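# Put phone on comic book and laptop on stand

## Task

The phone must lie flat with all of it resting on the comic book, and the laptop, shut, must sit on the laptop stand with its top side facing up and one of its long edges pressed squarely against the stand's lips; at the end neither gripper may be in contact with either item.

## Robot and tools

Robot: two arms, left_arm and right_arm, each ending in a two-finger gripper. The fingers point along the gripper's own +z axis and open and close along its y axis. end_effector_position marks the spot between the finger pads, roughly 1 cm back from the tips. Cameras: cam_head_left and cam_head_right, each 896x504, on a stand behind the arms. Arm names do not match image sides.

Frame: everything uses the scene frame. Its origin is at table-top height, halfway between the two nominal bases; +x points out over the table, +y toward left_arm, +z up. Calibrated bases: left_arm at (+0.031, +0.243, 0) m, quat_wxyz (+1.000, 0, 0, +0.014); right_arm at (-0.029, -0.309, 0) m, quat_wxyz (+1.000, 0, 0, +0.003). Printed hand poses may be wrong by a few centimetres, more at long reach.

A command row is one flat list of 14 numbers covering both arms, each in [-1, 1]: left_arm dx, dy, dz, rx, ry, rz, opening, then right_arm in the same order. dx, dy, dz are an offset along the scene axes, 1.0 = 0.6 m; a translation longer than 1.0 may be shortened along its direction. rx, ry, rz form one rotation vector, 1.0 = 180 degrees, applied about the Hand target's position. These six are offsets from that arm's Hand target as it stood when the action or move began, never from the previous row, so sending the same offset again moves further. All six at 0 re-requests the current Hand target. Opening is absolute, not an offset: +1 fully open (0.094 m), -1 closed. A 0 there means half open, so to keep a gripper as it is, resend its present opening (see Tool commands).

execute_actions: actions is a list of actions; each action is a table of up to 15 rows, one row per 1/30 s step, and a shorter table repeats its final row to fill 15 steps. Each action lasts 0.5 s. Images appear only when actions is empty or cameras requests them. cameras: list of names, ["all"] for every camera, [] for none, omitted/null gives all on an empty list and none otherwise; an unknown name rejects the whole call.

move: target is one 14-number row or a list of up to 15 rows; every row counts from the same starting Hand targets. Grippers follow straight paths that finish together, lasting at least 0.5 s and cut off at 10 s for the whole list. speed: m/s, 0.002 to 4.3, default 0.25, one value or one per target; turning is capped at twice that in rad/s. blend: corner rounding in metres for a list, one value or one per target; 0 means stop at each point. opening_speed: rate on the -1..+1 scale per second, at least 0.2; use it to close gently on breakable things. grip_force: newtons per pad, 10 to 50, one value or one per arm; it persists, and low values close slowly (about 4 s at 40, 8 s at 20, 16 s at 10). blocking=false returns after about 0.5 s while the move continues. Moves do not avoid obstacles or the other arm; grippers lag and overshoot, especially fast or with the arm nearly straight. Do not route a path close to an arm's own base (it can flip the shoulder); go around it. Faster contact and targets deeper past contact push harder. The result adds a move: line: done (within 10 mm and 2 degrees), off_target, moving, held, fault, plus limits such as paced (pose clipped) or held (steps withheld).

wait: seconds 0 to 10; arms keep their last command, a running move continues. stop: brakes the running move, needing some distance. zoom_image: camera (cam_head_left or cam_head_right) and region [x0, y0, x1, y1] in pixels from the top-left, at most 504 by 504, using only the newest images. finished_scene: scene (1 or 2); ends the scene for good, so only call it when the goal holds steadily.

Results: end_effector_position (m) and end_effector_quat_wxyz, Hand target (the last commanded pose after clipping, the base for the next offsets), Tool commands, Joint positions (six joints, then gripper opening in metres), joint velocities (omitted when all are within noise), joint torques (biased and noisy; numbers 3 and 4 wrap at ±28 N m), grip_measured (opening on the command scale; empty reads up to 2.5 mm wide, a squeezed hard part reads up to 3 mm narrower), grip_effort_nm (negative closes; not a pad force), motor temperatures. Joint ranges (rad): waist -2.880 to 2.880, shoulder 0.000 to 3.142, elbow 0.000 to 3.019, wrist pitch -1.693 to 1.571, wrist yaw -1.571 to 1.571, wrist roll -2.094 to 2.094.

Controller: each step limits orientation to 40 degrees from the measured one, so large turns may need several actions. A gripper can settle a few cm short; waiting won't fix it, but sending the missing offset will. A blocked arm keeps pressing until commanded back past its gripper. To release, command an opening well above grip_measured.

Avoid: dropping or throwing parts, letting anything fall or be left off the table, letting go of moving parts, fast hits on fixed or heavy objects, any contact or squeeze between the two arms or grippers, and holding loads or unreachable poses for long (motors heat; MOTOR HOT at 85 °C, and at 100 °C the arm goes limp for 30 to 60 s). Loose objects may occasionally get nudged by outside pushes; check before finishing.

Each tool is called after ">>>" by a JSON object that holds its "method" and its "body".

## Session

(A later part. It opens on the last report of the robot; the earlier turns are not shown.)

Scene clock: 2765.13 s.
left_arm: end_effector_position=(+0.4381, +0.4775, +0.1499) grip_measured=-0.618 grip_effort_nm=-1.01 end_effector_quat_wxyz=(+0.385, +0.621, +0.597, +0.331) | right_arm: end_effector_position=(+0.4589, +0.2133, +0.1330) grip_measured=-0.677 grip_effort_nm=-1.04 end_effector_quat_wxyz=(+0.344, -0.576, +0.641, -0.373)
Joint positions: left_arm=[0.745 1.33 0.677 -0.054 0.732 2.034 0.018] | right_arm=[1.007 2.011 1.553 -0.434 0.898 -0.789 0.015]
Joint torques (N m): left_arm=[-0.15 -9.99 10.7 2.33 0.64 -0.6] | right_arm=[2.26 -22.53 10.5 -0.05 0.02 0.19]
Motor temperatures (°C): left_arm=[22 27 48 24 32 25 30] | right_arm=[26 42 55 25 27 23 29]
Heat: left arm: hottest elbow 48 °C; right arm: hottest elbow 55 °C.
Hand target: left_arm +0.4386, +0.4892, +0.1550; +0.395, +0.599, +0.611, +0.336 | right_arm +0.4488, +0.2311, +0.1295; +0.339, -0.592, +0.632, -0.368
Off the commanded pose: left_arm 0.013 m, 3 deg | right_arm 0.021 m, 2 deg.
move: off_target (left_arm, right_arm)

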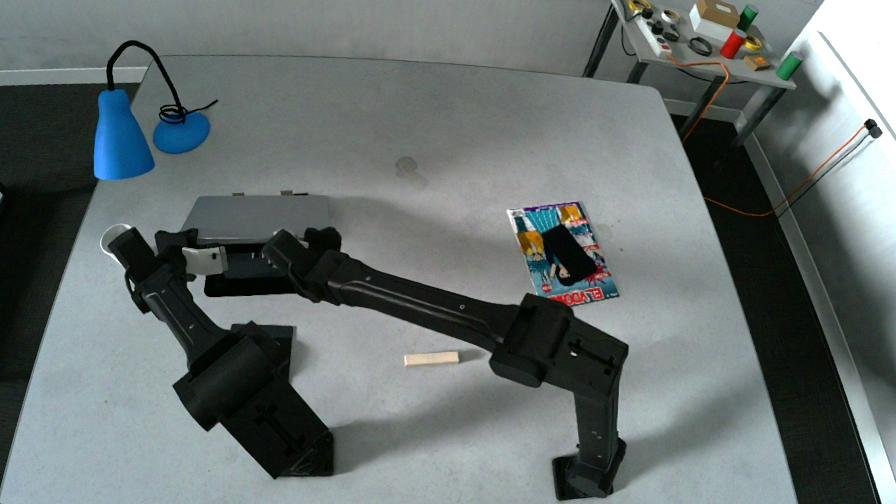

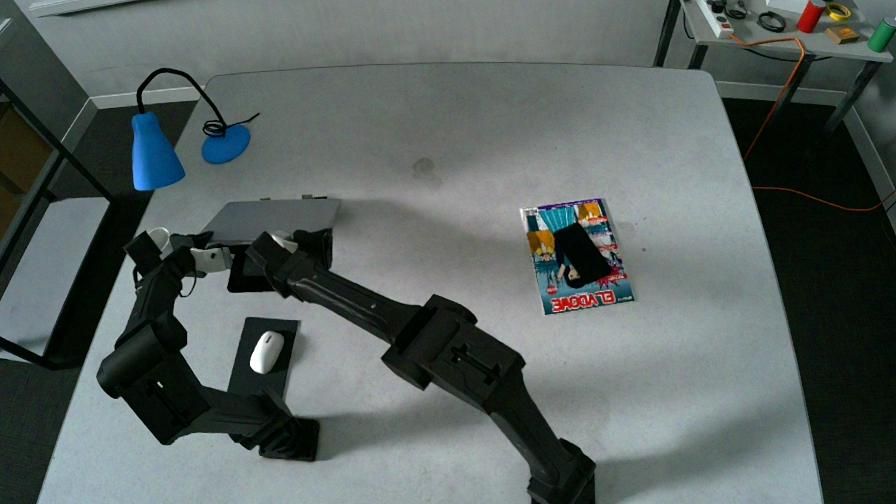

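>>> {"method": "move", "body": {"target": [[-0.003, 0, 0.12, 0, 0, 0, -0.85, -0.003, 0, 0.04, 0, 0, 0, -0.85], [-0.003, 0.042, 0.12, 0, 0, 0, -0.85, -0.003, 0.042, 0.04, 0, 0, 0, -0.85]], "speed": 0.07, "blend": [0.01, 0], "cameras": ["all"]}}

>>> {"method": "zoom_image", "body": {"camera": "cam_head_left", "region": [150, 170, 350, 310]}}

>>> {"method": "zoom_image", "body": {"camera": "cam_head_right", "region": [150, 170, 350, 310]}}

Scene clock: 2823.43 s.
left_arm: end_effector_position=(+0.4124, +0.4911, +0.1576) grip_measured=-0.618 grip_effort_nm=-1.01 end_effector_quat_wxyz=(+0.372, +0.612, +0.634, +0.293) | right_arm: end_effector_position=(+0.4432, +0.2282, +0.1520) grip_measured=-0.677 grip_effort_nm=-1.04 end_effector_quat_wxyz=(-0.327, +0.596, -0.634, +0.368)
Joint positions: left_arm=[0.809 1.29 0.725 -0.277 0.739 2.08 0.018] | right_arm=[1.035 2.003 1.617 -0.567 0.888 -0.768 0.015]
Joint torques (N m): left_arm=[-0.09 -12.98 19.6 0.83 1.98 -0.54] | right_arm=[1.79 -20.07 13.83 0.77 0.8 0.25]
Motor temperatures (°C): left_arm=[22 26 45 24 31 25 30] | right_arm=[26 43 56 25 26 23 30]
Heat: left arm: hottest elbow 45 °C; right arm: hottest elbow 56 °C.
Hand target: left_arm +0.4368, +0.5145, +0.2272; +0.395, +0.599, +0.611, +0.336 | right_arm +0.4469, +0.2564, +0.1532; -0.339, +0.592, -0.632, +0.367
Off the commanded pose: left_arm 0.077 m, 6 deg | right_arm 0.028 m, 1 deg.
move: off_target (left_arm, right_arm)

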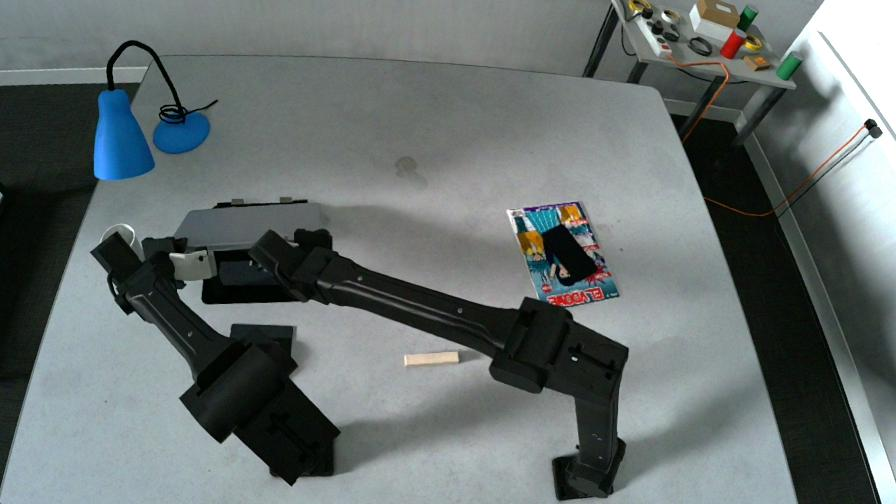

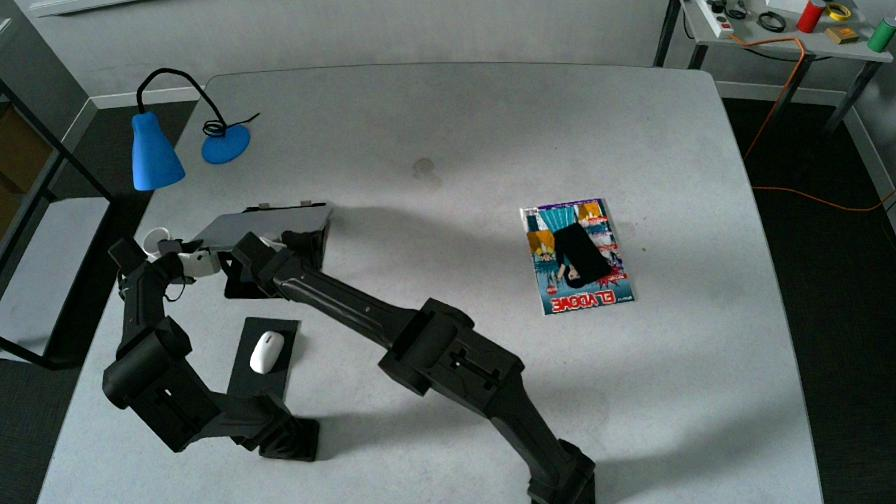

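Scaled by 2.520.

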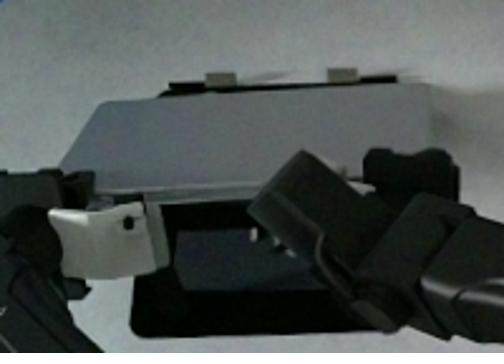

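Scaled by 2.520.

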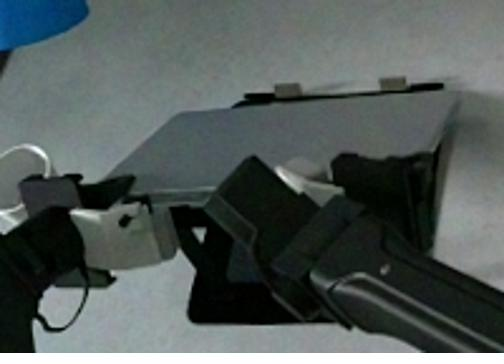

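>>> {"method": "move", "body": {"target": [[0, 0, 0.035, 0, 0, 0, -0.85, 0, 0, 0.035, 0, 0, 0, -0.85], [0, 0.025, 0.035, 0, 0, 0, -0.85, 0, 0.025, 0.035, 0, 0, 0, -0.85]], "speed": 0.07, "blend": [0.01, 0], "cameras": ["all"]}}

>>> {"method": "zoom_image", "body": {"camera": "cam_head_left", "region": [150, 170, 350, 310]}}

>>> {"method": "zoom_image", "body": {"camera": "cam_head_right", "region": [150, 170, 350, 310]}}

Scene clock: 2838.20 s.
left_arm: end_effector_position=(+0.4083, +0.5056, +0.1653) grip_measured=-0.618 grip_effort_nm=-1.01 end_effector_quat_wxyz=(+0.372, +0.600, +0.651, +0.279) | right_arm: end_effector_position=(+0.4426, +0.2428, +0.1660) grip_measured=-0.677 grip_effort_nm=-1.04 end_effector_quat_wxyz=(-0.320, +0.604, -0.631, +0.367)
Joint positions: left_arm=[0.84 1.301 0.774 -0.357 0.746 2.08 0.018] | right_arm=[1.046 2.024 1.698 -0.653 0.885 -0.763 0.015]
Joint torques (N m): left_arm=[-1.61 -14.39 21.19 0.91 2.42 -0.33] | right_arm=[1.85 -21.07 14.53 1.02 1.1 0.31]
Motor temperatures (°C): left_arm=[22 26 50 24 35 25 30] | right_arm=[26 41 56 25 27 23 30]
Heat: left arm: hottest elbow 50 °C; right arm: hottest elbow 56 °C.
Hand target: left_arm +0.4369, +0.5293, +0.2482; +0.395, +0.599, +0.610, +0.336 | right_arm +0.4471, +0.2712, +0.1744; -0.339, +0.592, -0.632, +0.367
Off the commanded pose: left_arm 0.091 m, 8 deg | right_arm 0.030 m, 3 deg.
move: off_target (left_arm, right_arm); blend cut to 0.0075 m at target 1

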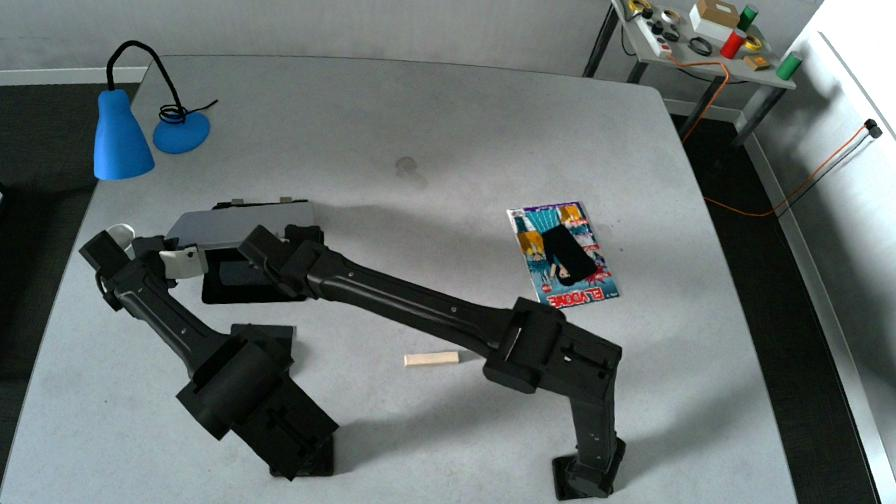

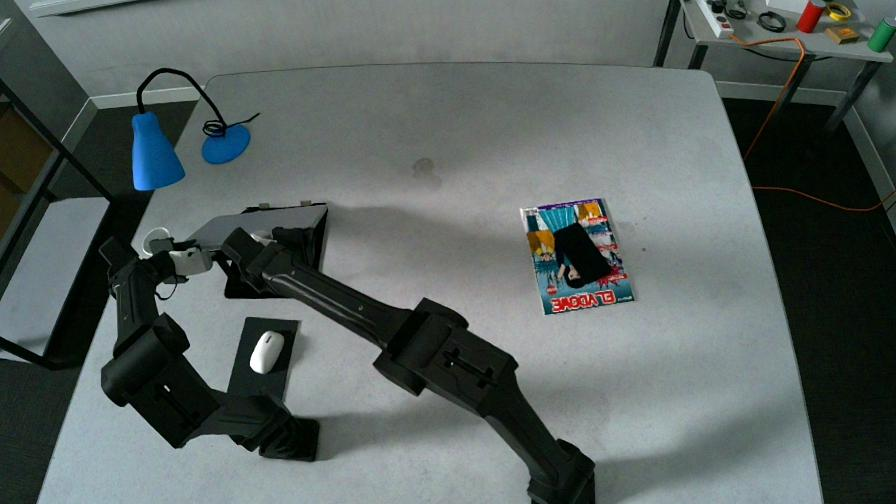

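Scaled by 2.520.

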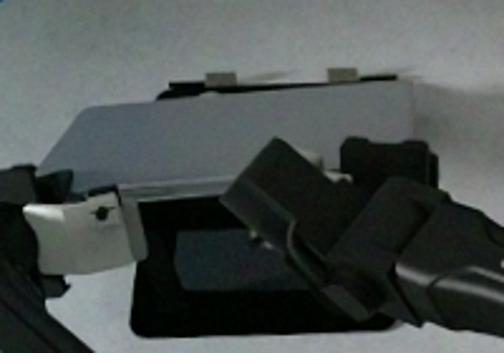

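Scaled by 2.520.

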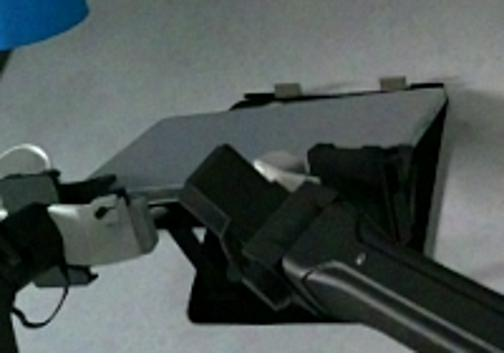

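>>> {"method": "move", "body": {"target": [0.042, -0.005, -0.0333, 0, 0, -0.025, -0.85, 0.008, -0.005, -0.0317, 0, 0, -0.025, -0.85], "speed": 0.07, "cameras": ["all"]}}

>>> {"method": "zoom_image", "body": {"camera": "cam_head_left", "region": [150, 170, 350, 310]}}

>>> {"method": "zoom_image", "body": {"camera": "cam_head_right", "region": [150, 170, 350, 310]}}

Scene clock: 2857.93 s.
left_arm: end_effector_position=(+0.4255, +0.5118, +0.1521) grip_measured=-0.609 grip_effort_nm=-1.00 end_effector_quat_wxyz=(+0.387, +0.603, +0.646, +0.263) | right_arm: end_effector_position=(+0.4455, +0.2473, +0.1562) grip_measured=-0.677 grip_effort_nm=-1.04 end_effector_quat_wxyz=(+0.309, -0.586, +0.645, -0.382)
Joint positions: left_arm=[0.829 1.386 0.813 -0.334 0.778 2.081 0.018] | right_arm=[1.052 2.077 1.761 -0.726 0.929 -0.687 0.015]
Joint torques (N m): left_arm=[-3.08 -15.56 19.84 1.37 2.36 -0.05] | right_arm=[1.26 -21.3 13.71 0.79 1.09 0.57]
Motor temperatures (°C): left_arm=[22 26 58 24 40 25 30] | right_arm=[26 40 63 25 28 23 30]
Heat: left arm: hottest elbow 58 °C; right arm: hottest elbow 63 °C.
Hand target: left_arm +0.4620, +0.5264, +0.2281; +0.408, +0.622, +0.587, +0.320 | right_arm +0.4517, +0.2683, +0.1551; +0.324, -0.567, +0.655, -0.381
Off the commanded pose: left_arm 0.086 m, 10 deg | right_arm 0.022 m, 3 deg.
joint sent to its limit (left arm) — joint 6 (wrist roll), upper limit. The joint targets are off in position, not in orientation.
move: off_target (left_arm, right_arm)

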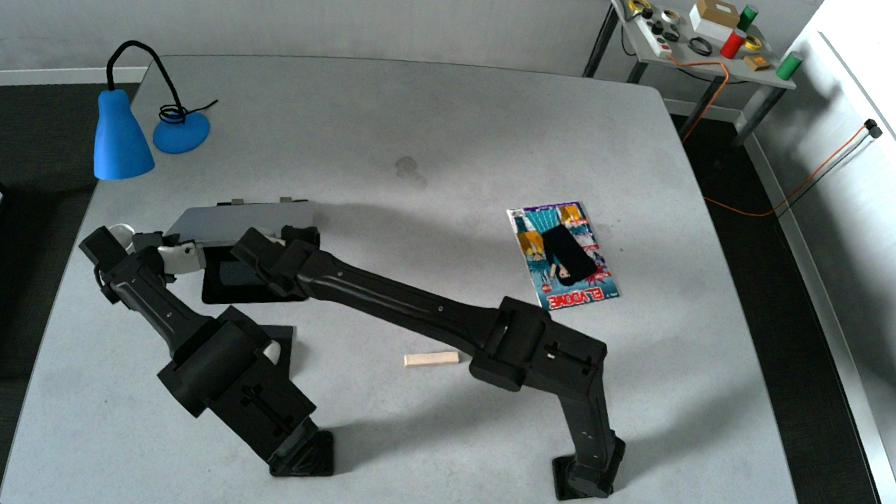

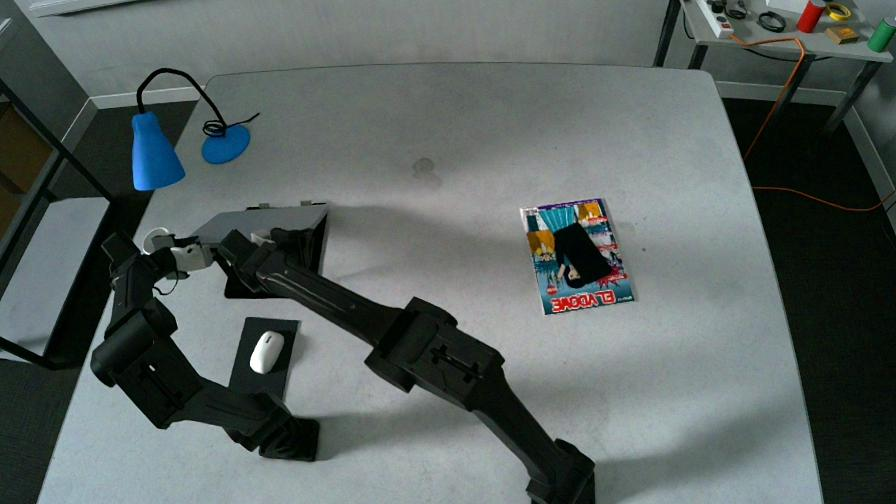

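Scaled by 2.520.

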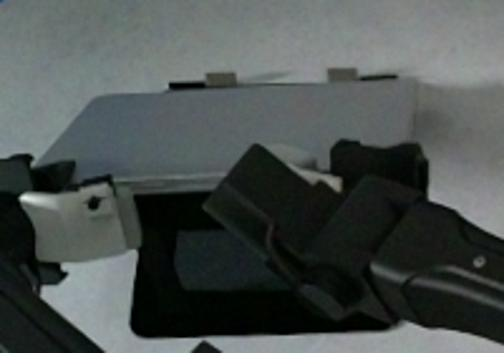

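Scaled by 2.520.

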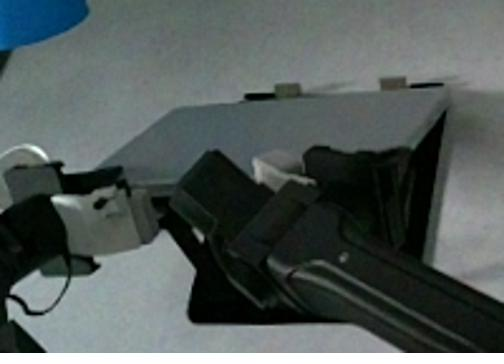

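>>> {"method": "move", "body": {"target": [0.02, -0.003, -0.025, 0, 0, 0, -0.85, 0.003, -0.003, -0.0267, 0, 0, 0, -0.85], "speed": 0.06, "cameras": ["all"]}}

>>> {"method": "zoom_image", "body": {"camera": "cam_head_left", "region": [150, 170, 350, 310]}}

>>> {"method": "zoom_image", "body": {"camera": "cam_head_right", "region": [150, 170, 350, 310]}}

Scene clock: 2863.23 s.
left_arm: end_effector_position=(+0.4343, +0.5099, +0.1453) grip_measured=-0.609 grip_effort_nm=-1.00 end_effector_quat_wxyz=(+0.389, +0.609, +0.637, +0.266) | right_arm: end_effector_position=(+0.4485, +0.2460, +0.1512) grip_measured=-0.677 grip_effort_nm=-1.04 end_effector_quat_wxyz=(+0.311, -0.578, +0.649, -0.385)
Joint positions: left_arm=[0.812 1.412 0.813 -0.296 0.778 2.081 0.018] | right_arm=[1.049 2.087 1.762 -0.719 0.939 -0.673 0.015]
Joint torques (N m): left_arm=[-3.55 -15.21 19.36 1.83 1.82 -0.2] | right_arm=[1.26 -21.25 12.16 1.54 0.69 0.45]
Motor temperatures (°C): left_arm=[22 26 58 24 40 24 30] | right_arm=[26 41 62 25 28 23 30]
Heat: left arm: hottest elbow 58 °C; right arm: hottest elbow 62 °C.
Hand target: left_arm +0.4740, +0.5245, +0.2131; +0.408, +0.622, +0.587, +0.320 | right_arm +0.4537, +0.2665, +0.1394; +0.324, -0.567, +0.655, -0.380
Off the commanded pose: left_arm 0.080 m, 9 deg | right_arm 0.024 m, 2 deg.
move: off_target (left_arm, right_arm)

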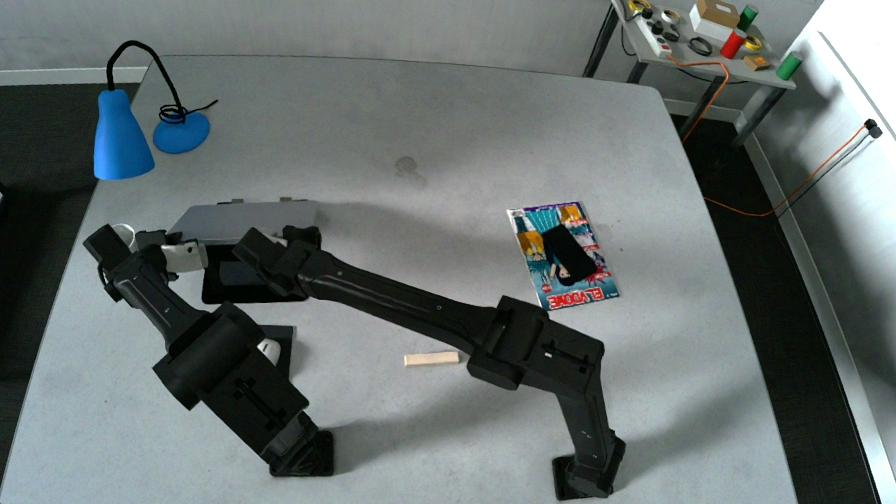

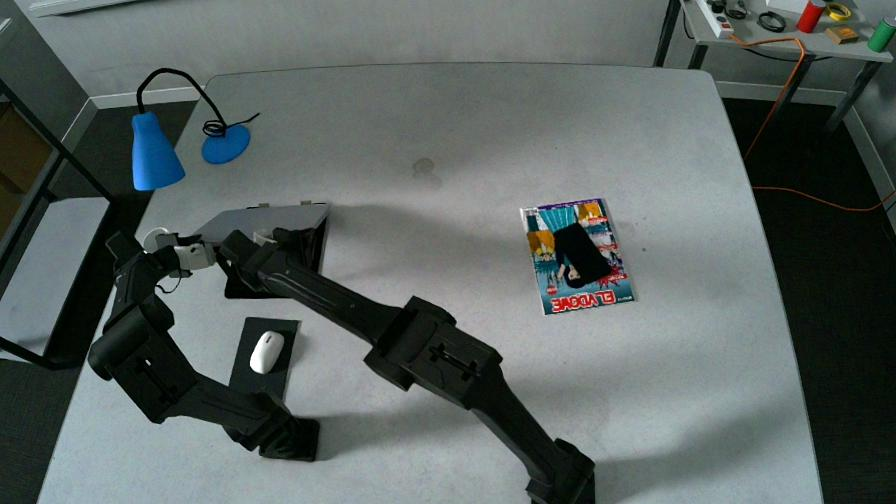

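Scaled by 2.520.

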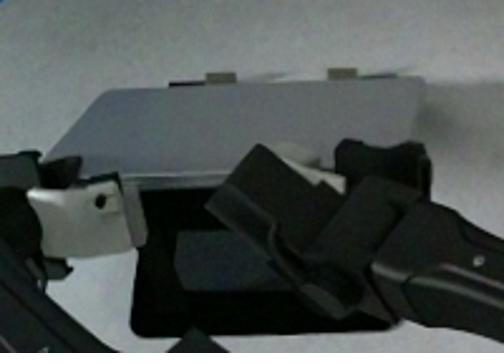

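Scaled by 2.520.

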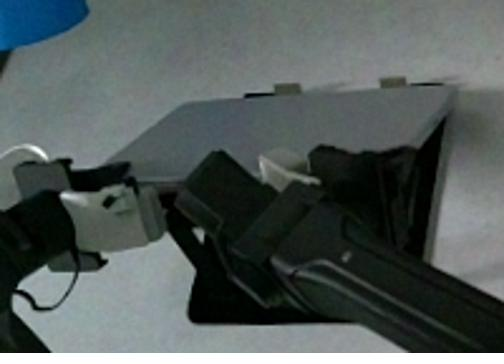

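>>> {"method": "move", "body": {"target": [0.003, 0, -0.05, 0, 0, 0, -0.85, 0.003, 0, -0.01, 0, 0, 0, -0.85], "speed": 0.06, "cameras": ["all"]}}

>>> {"method": "zoom_image", "body": {"camera": "cam_head_left", "region": [150, 170, 350, 310]}}

>>> {"method": "zoom_image", "body": {"camera": "cam_head_right", "region": [150, 170, 350, 310]}}

Scene clock: 2869.70 s.
left_arm: end_effector_position=(+0.4464, +0.5093, +0.1376) grip_measured=-0.610 grip_effort_nm=-1.00 end_effector_quat_wxyz=(+0.398, +0.616, +0.622, +0.273) | right_arm: end_effector_position=(+0.4554, +0.2450, +0.1465) grip_measured=-0.677 grip_effort_nm=-1.04 end_effector_quat_wxyz=(+0.314, -0.571, +0.652, -0.387)
Joint positions: left_arm=[0.796 1.451 0.813 -0.227 0.794 2.081 0.018] | right_arm=[1.041 2.099 1.764 -0.698 0.944 -0.673 0.015]
Joint torques (N m): left_arm=[-2.9 -14.1 15.88 2.65 1.07 -0.21] | right_arm=[1.61 -21.66 11.77 1.32 0.51 0.41]
Motor temperatures (°C): left_arm=[22 26 58 24 40 24 30] | right_arm=[26 41 61 25 27 23 30]
Heat: left arm: hottest elbow 58 °C; right arm: hottest elbow 61 °C.
Hand target: left_arm +0.4758, +0.5245, +0.1832; +0.408, +0.622, +0.587, +0.320 | right_arm +0.4554, +0.2666, +0.1334; +0.324, -0.567, +0.655, -0.381
Off the commanded pose: left_arm 0.056 m, 7 deg | right_arm 0.025 m, 2 deg.
move: off_target (left_arm, right_arm)

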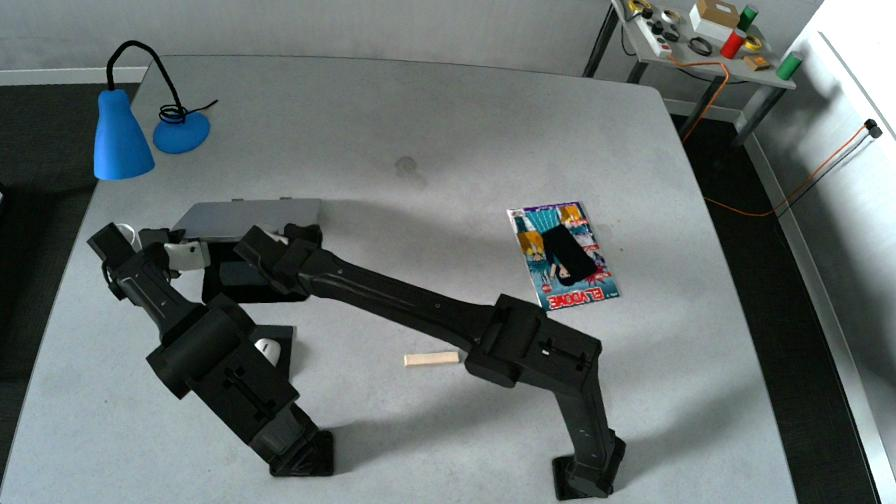

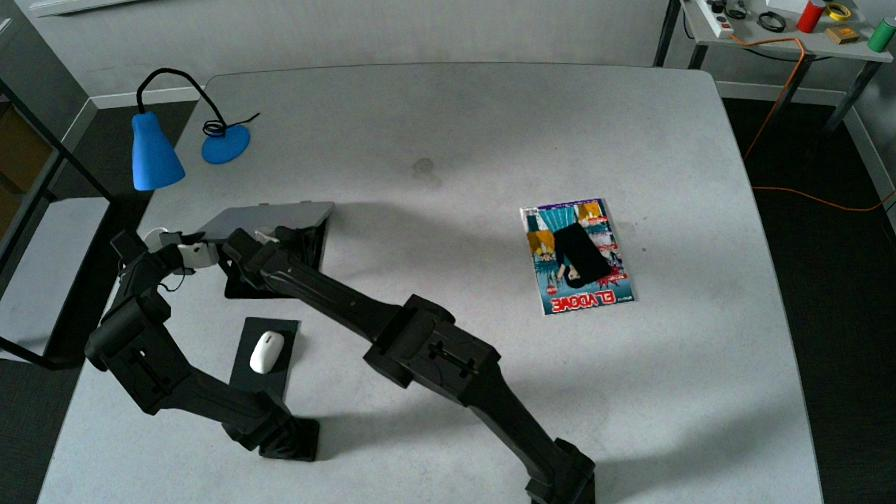

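Scaled by 2.520.

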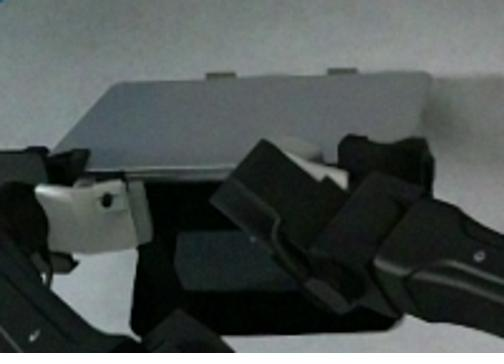

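Scaled by 2.520.

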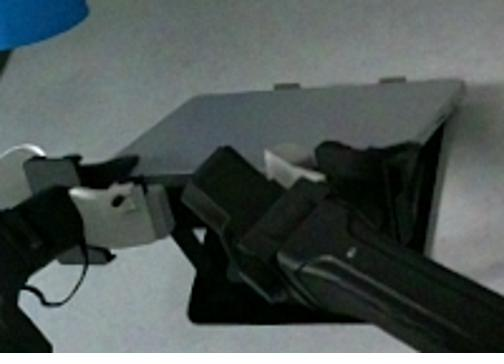

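>>> {"method": "move", "body": {"target": [-0.003, 0, -0.05, 0, 0, 0, -0.85, 0, 0, -0.017, 0, 0, 0, -0.85], "speed": 0.06, "cameras": ["all"]}}

>>> {"method": "zoom_image", "body": {"camera": "cam_head_left", "region": [150, 170, 350, 310]}}

>>> {"method": "zoom_image", "body": {"camera": "cam_head_right", "region": [150, 170, 350, 310]}}

Scene clock: 2876.70 s.
left_arm: end_effector_position=(+0.4568, +0.5127, +0.1342) grip_measured=-0.615 grip_effort_nm=-1.00 end_effector_quat_wxyz=(+0.406, +0.621, +0.604, +0.290) | right_arm: end_effector_position=(+0.4600, +0.2469, +0.1432) grip_measured=-0.677 grip_effort_nm=-1.04 end_effector_quat_wxyz=(+0.321, -0.566, +0.654, -0.386)
Joint positions: left_arm=[0.79 1.485 0.813 -0.147 0.812 2.081 0.018] | right_arm=[1.037 2.108 1.764 -0.667 0.946 -0.676 0.015]
Joint torques (N m): left_arm=[-2.2 -12.57 12.67 3.06 0.32 -0.21] | right_arm=[1.9 -21.71 10.93 1.01 0.43 0.44]
Motor temperatures (°C): left_arm=[22 27 58 24 38 24 30] | right_arm=[26 40 60 25 27 23 30]
Heat: left arm: hottest elbow 58 °C; right arm: hottest elbow 60 °C.
Hand target: left_arm +0.4740, +0.5246, +0.1531; +0.408, +0.622, +0.587, +0.320 | right_arm +0.4555, +0.2664, +0.1230; +0.324, -0.567, +0.655, -0.381
Off the commanded pose: left_arm 0.028 m, 4 deg | right_arm 0.028 m, 1 deg.
move: off_target (left_arm, right_arm)

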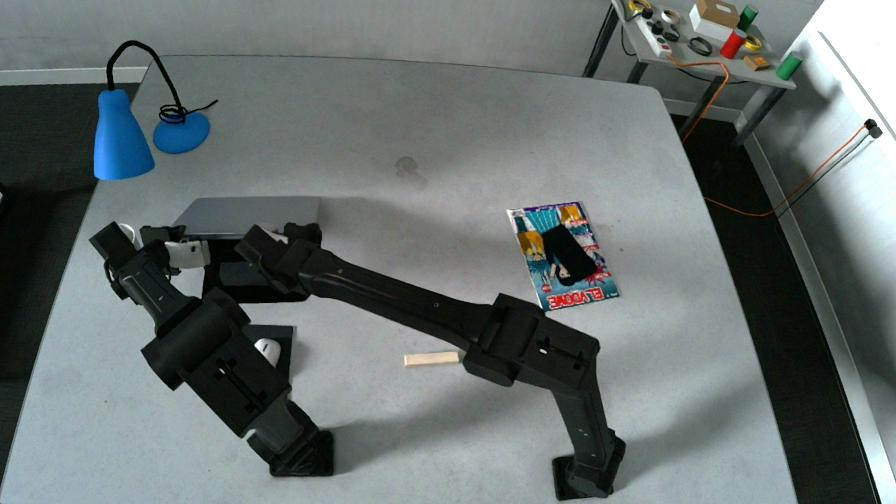

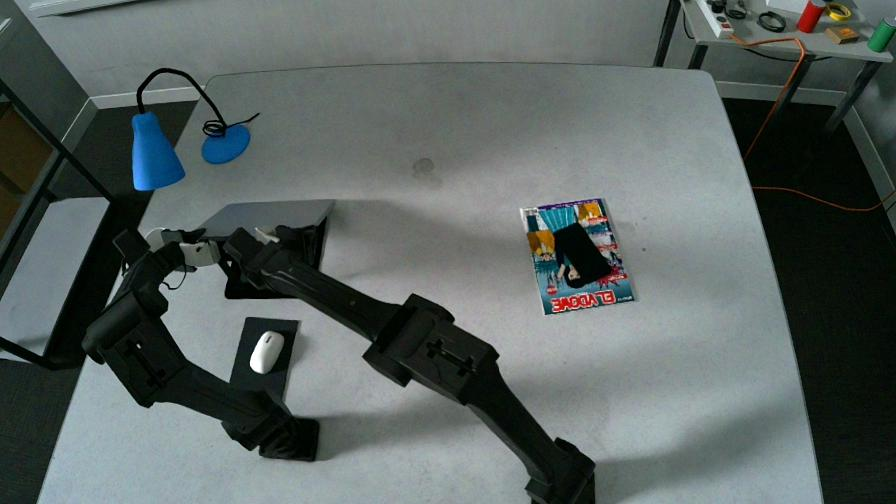

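Scaled by 2.520.

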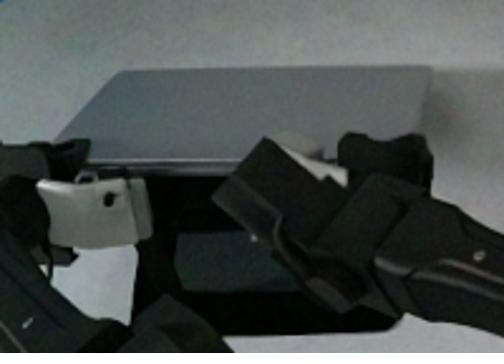

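Scaled by 2.520.

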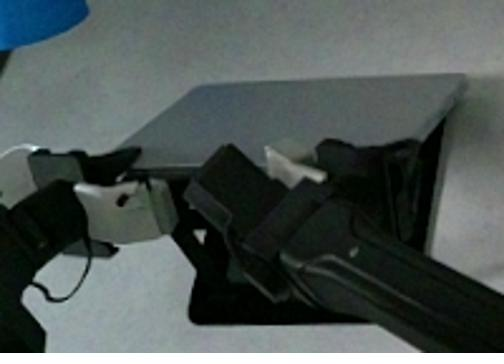

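>>> {"method": "zoom_image", "body": {"camera": "cam_head_left", "region": [190, 180, 340, 250]}}

>>> {"method": "zoom_image", "body": {"camera": "cam_head_right", "region": [200, 180, 350, 250]}}

Scaled by 3.360.

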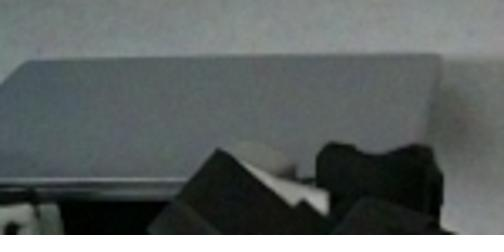

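Scaled by 3.360.

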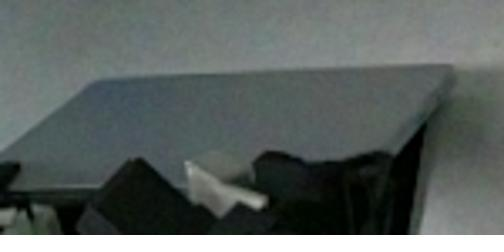

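>>> {"method": "move", "body": {"target": [0.013, 0, -0.03, 0, 0, 0, -0.85, 0.013, 0, -0.005, 0, 0, 0, -0.85], "speed": 0.05, "cameras": ["all"]}}

>>> {"method": "zoom_image", "body": {"camera": "cam_head_left", "region": [150, 170, 350, 310]}}

>>> {"method": "zoom_image", "body": {"camera": "cam_head_right", "region": [150, 170, 350, 310]}}

Scene clock: 2896.87 s.
left_arm: end_effector_position=(+0.4647, +0.5149, +0.1297) grip_measured=-0.617 grip_effort_nm=-1.00 end_effector_quat_wxyz=(+0.408, +0.622, +0.596, +0.300) | right_arm: end_effector_position=(+0.4636, +0.2496, +0.1422) grip_measured=-0.677 grip_effort_nm=-1.04 end_effector_quat_wxyz=(+0.323, -0.568, +0.652, -0.386)
Joint positions: left_arm=[0.782 1.512 0.813 -0.088 0.814 2.071 0.018] | right_arm=[1.034 2.117 1.773 -0.656 0.944 -0.691 0.015]
Joint torques (N m): left_arm=[-2.14 -10.29 11.78 3.58 -0.06 -0.21] | right_arm=[1.38 -21.66 11.06 1.1 0.32 0.48]
Motor temperatures (°C): left_arm=[22 27 54 24 34 24 30] | right_arm=[26 39 59 25 26 23 30]
Heat: left arm: hottest elbow 54 °C; right arm: hottest elbow 59 °C.
Hand target: left_arm +0.4818, +0.5246, +0.1351; +0.408, +0.622, +0.587, +0.320 | right_arm +0.4632, +0.2665, +0.1201; +0.324, -0.567, +0.655, -0.381
Off the commanded pose: left_arm 0.020 m, 3 deg | right_arm 0.028 m, 1 deg.
move: off_target (left_arm, right_arm)

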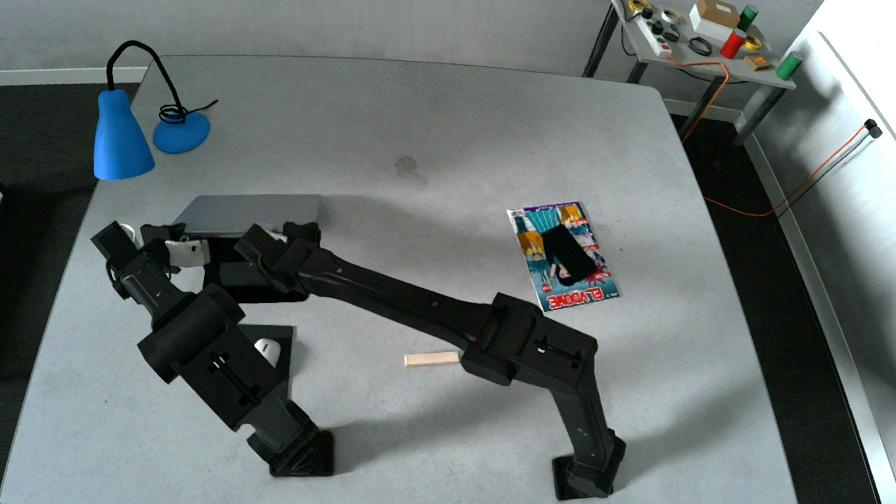

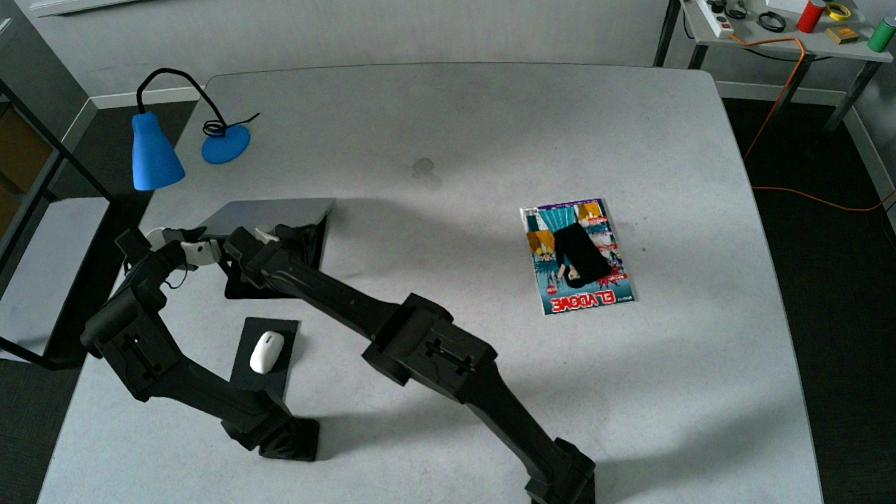

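Scaled by 2.520.

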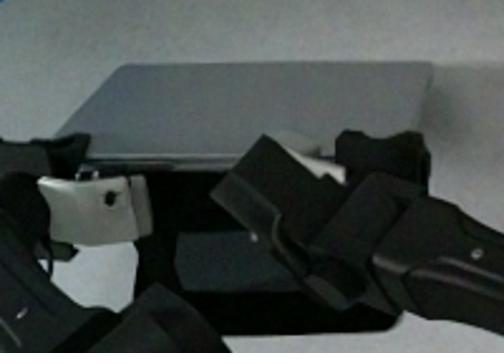

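Scaled by 2.520.

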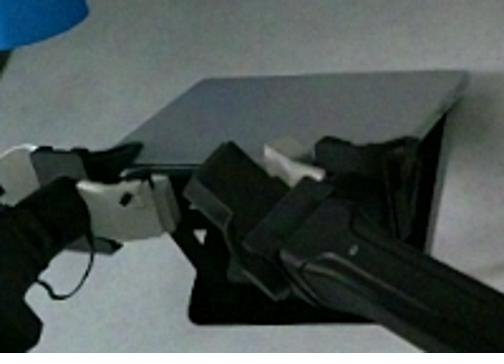

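>>> {"method": "move", "body": {"target": [-0.02, 0, 0.08, 0, 0.035, 0, -0.85, -0.023, 0, 0.05, 0, 0.035, 0, -0.85], "speed": 0.07, "cameras": ["all"]}}

>>> {"method": "zoom_image", "body": {"camera": "cam_head_left", "region": [150, 170, 350, 310]}}

>>> {"method": "zoom_image", "body": {"camera": "cam_head_right", "region": [150, 170, 350, 310]}}

Scene clock: 2916.23 s.
left_arm: end_effector_position=(+0.4493, +0.5089, +0.1316) grip_measured=-0.617 grip_effort_nm=-1.01 end_effector_quat_wxyz=(+0.374, +0.619, +0.643, +0.251) | right_arm: end_effector_position=(+0.4547, +0.2436, +0.1445) grip_measured=-0.677 grip_effort_nm=-1.04 end_effector_quat_wxyz=(+0.275, -0.590, +0.665, -0.366)
Joint positions: left_arm=[0.775 1.46 0.845 -0.309 0.731 2.081 0.018] | right_arm=[1.031 2.12 1.842 -0.861 0.878 -0.62 0.015]
Joint torques (N m): left_arm=[-1.9 -15.91 16.8 0.54 0.58 0] | right_arm=[1.85 -24.23 12.83 -0.05 -0.22 0.54]
Motor temperatures (°C): left_arm=[22 26 52 24 33 24 30] | right_arm=[26 39 56 25 26 24 30]
Heat: left arm: hottest elbow 52 °C; right arm: hottest elbow 56 °C.
Hand target: left_arm +0.4699, +0.5245, +0.1832; +0.375, +0.639, +0.608, +0.286 | right_arm +0.4494, +0.2665, +0.1500; +0.288, -0.587, +0.672, -0.349
Off the commanded pose: left_arm 0.058 m, 6 deg | right_arm 0.024 m, 3 deg.
joint sent to its limit (left arm) — joint 6 (wrist roll), upper limit. The joint targets are off in position, not in orientation.
move: off_target (left_arm, right_arm)

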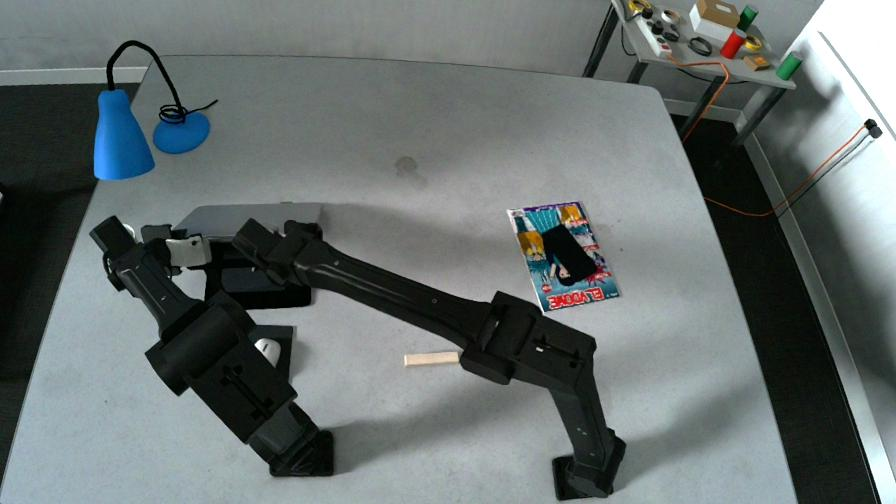

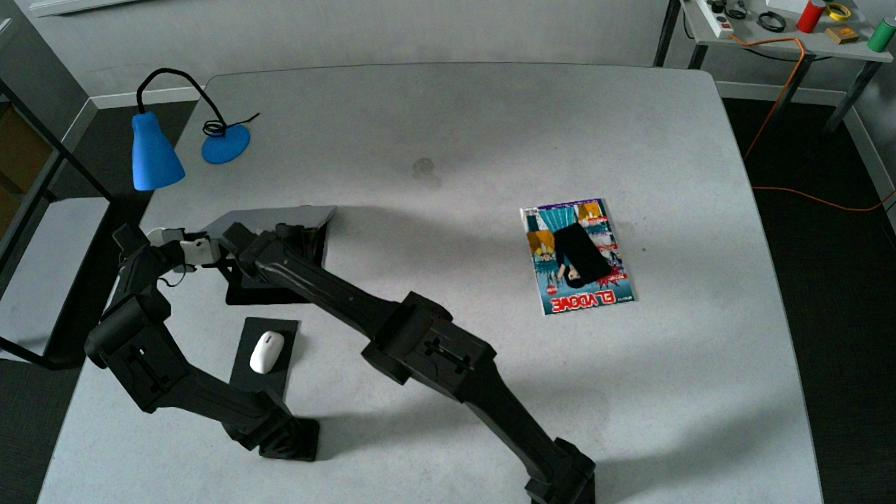

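Scaled by 2.520.

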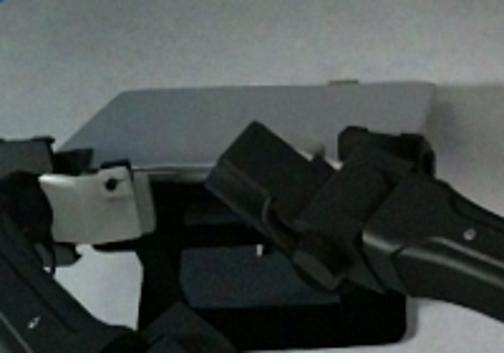

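Scaled by 2.520.

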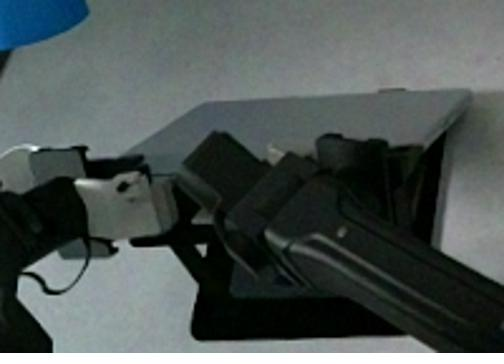

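>>> {"method": "zoom_image", "body": {"camera": "cam_head_left", "region": [190, 185, 340, 255]}}

>>> {"method": "zoom_image", "body": {"camera": "cam_head_right", "region": [190, 190, 350, 310]}}

Scaled by 3.360.

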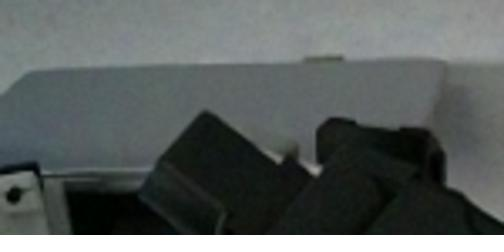

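Scaled by 3.150.

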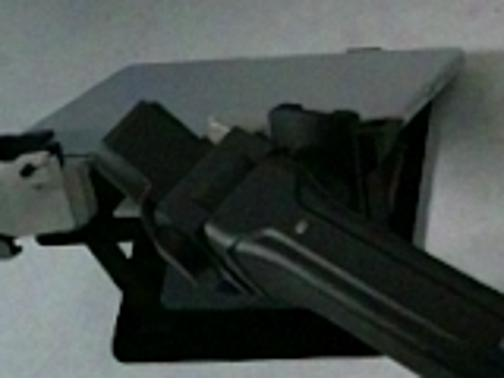

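>>> {"method": "zoom_image", "body": {"camera": "cam_head_left", "region": [215, 190, 305, 230]}}

>>> {"method": "zoom_image", "body": {"camera": "cam_head_right", "region": [240, 190, 345, 240]}}

Scaled by 5.600.

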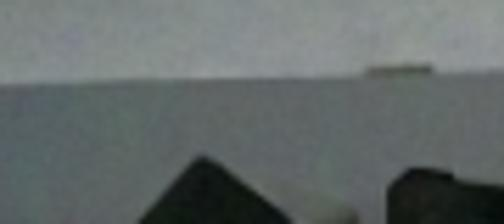

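Scaled by 4.800.

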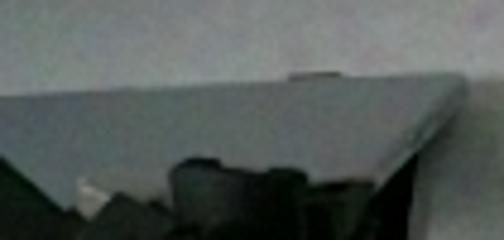

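>>> {"method": "move", "body": {"target": [-0.018, 0, -0.08, 0, 0, 0, -0.85, -0.007, 0, -0.03, 0, 0, 0, -0.85], "speed": 0.06, "cameras": ["all"]}}

>>> {"method": "zoom_image", "body": {"camera": "cam_head_left", "region": [150, 180, 350, 320]}}

>>> {"method": "zoom_image", "body": {"camera": "cam_head_right", "region": [150, 180, 350, 320]}}

Scene clock: 2958.90 s.
left_arm: end_effector_position=(+0.4522, +0.5107, +0.1292) grip_measured=-0.617 grip_effort_nm=-1.00 end_effector_quat_wxyz=(+0.380, +0.621, +0.631, +0.269) | right_arm: end_effector_position=(+0.4547, +0.2451, +0.1431) grip_measured=-0.677 grip_effort_nm=-1.04 end_effector_quat_wxyz=(+0.278, -0.587, +0.666, -0.366)
Joint positions: left_arm=[0.777 1.469 0.826 -0.237 0.745 2.081 0.018] | right_arm=[1.032 2.124 1.842 -0.854 0.88 -0.615 0.015]
Joint torques (N m): left_arm=[-0.67 -11.63 10.73 3.11 0.41 -0.03] | right_arm=[2.2 -23.59 10.55 0.83 -0.22 0.53]
Motor temperatures (°C): left_arm=[22 26 50 24 32 24 30] | right_arm=[26 41 58 25 26 24 30]
Heat: left arm: hottest elbow 50 °C; right arm: hottest elbow 58 °C.
Hand target: left_arm +0.4590, +0.5246, +0.1352; +0.375, +0.639, +0.608, +0.285 | right_arm +0.4452, +0.2665, +0.1321; +0.288, -0.587, +0.672, -0.349
Off the commanded pose: left_arm 0.017 m, 4 deg | right_arm 0.026 m, 2 deg.
joint sent to its limit (left arm) — joint 6 (wrist roll), upper limit. The joint targets are off in orientation, not in position.
move: off_target (left_arm, right_arm)

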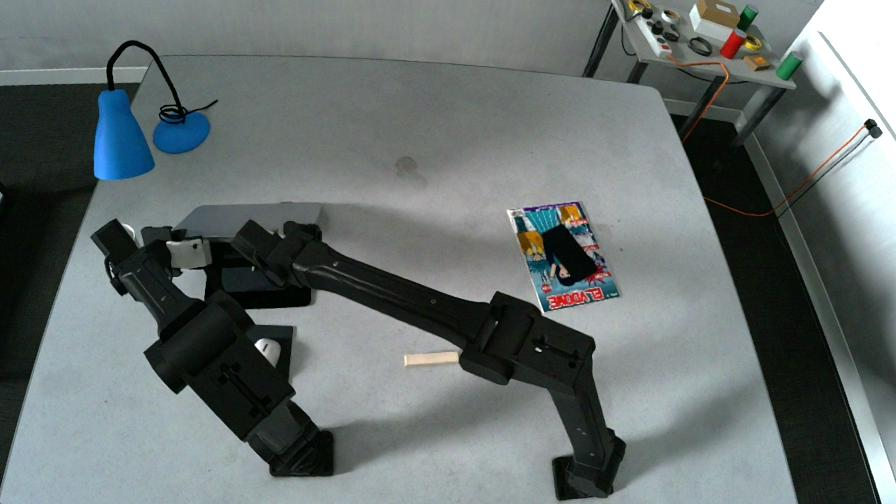

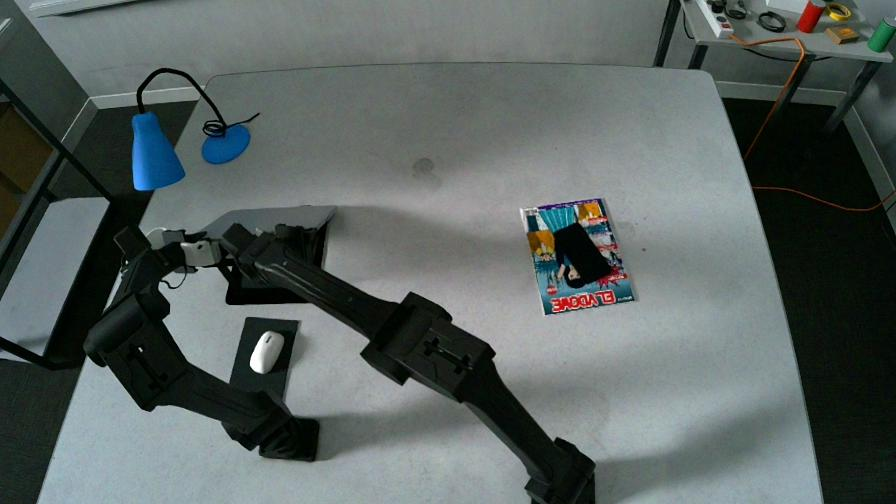

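Scaled by 2.520.

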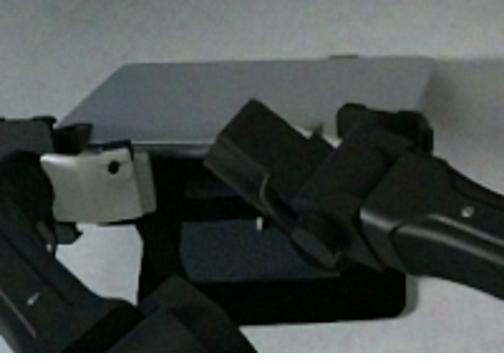

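Scaled by 2.520.

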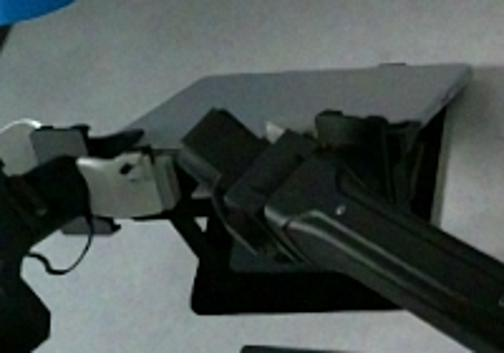

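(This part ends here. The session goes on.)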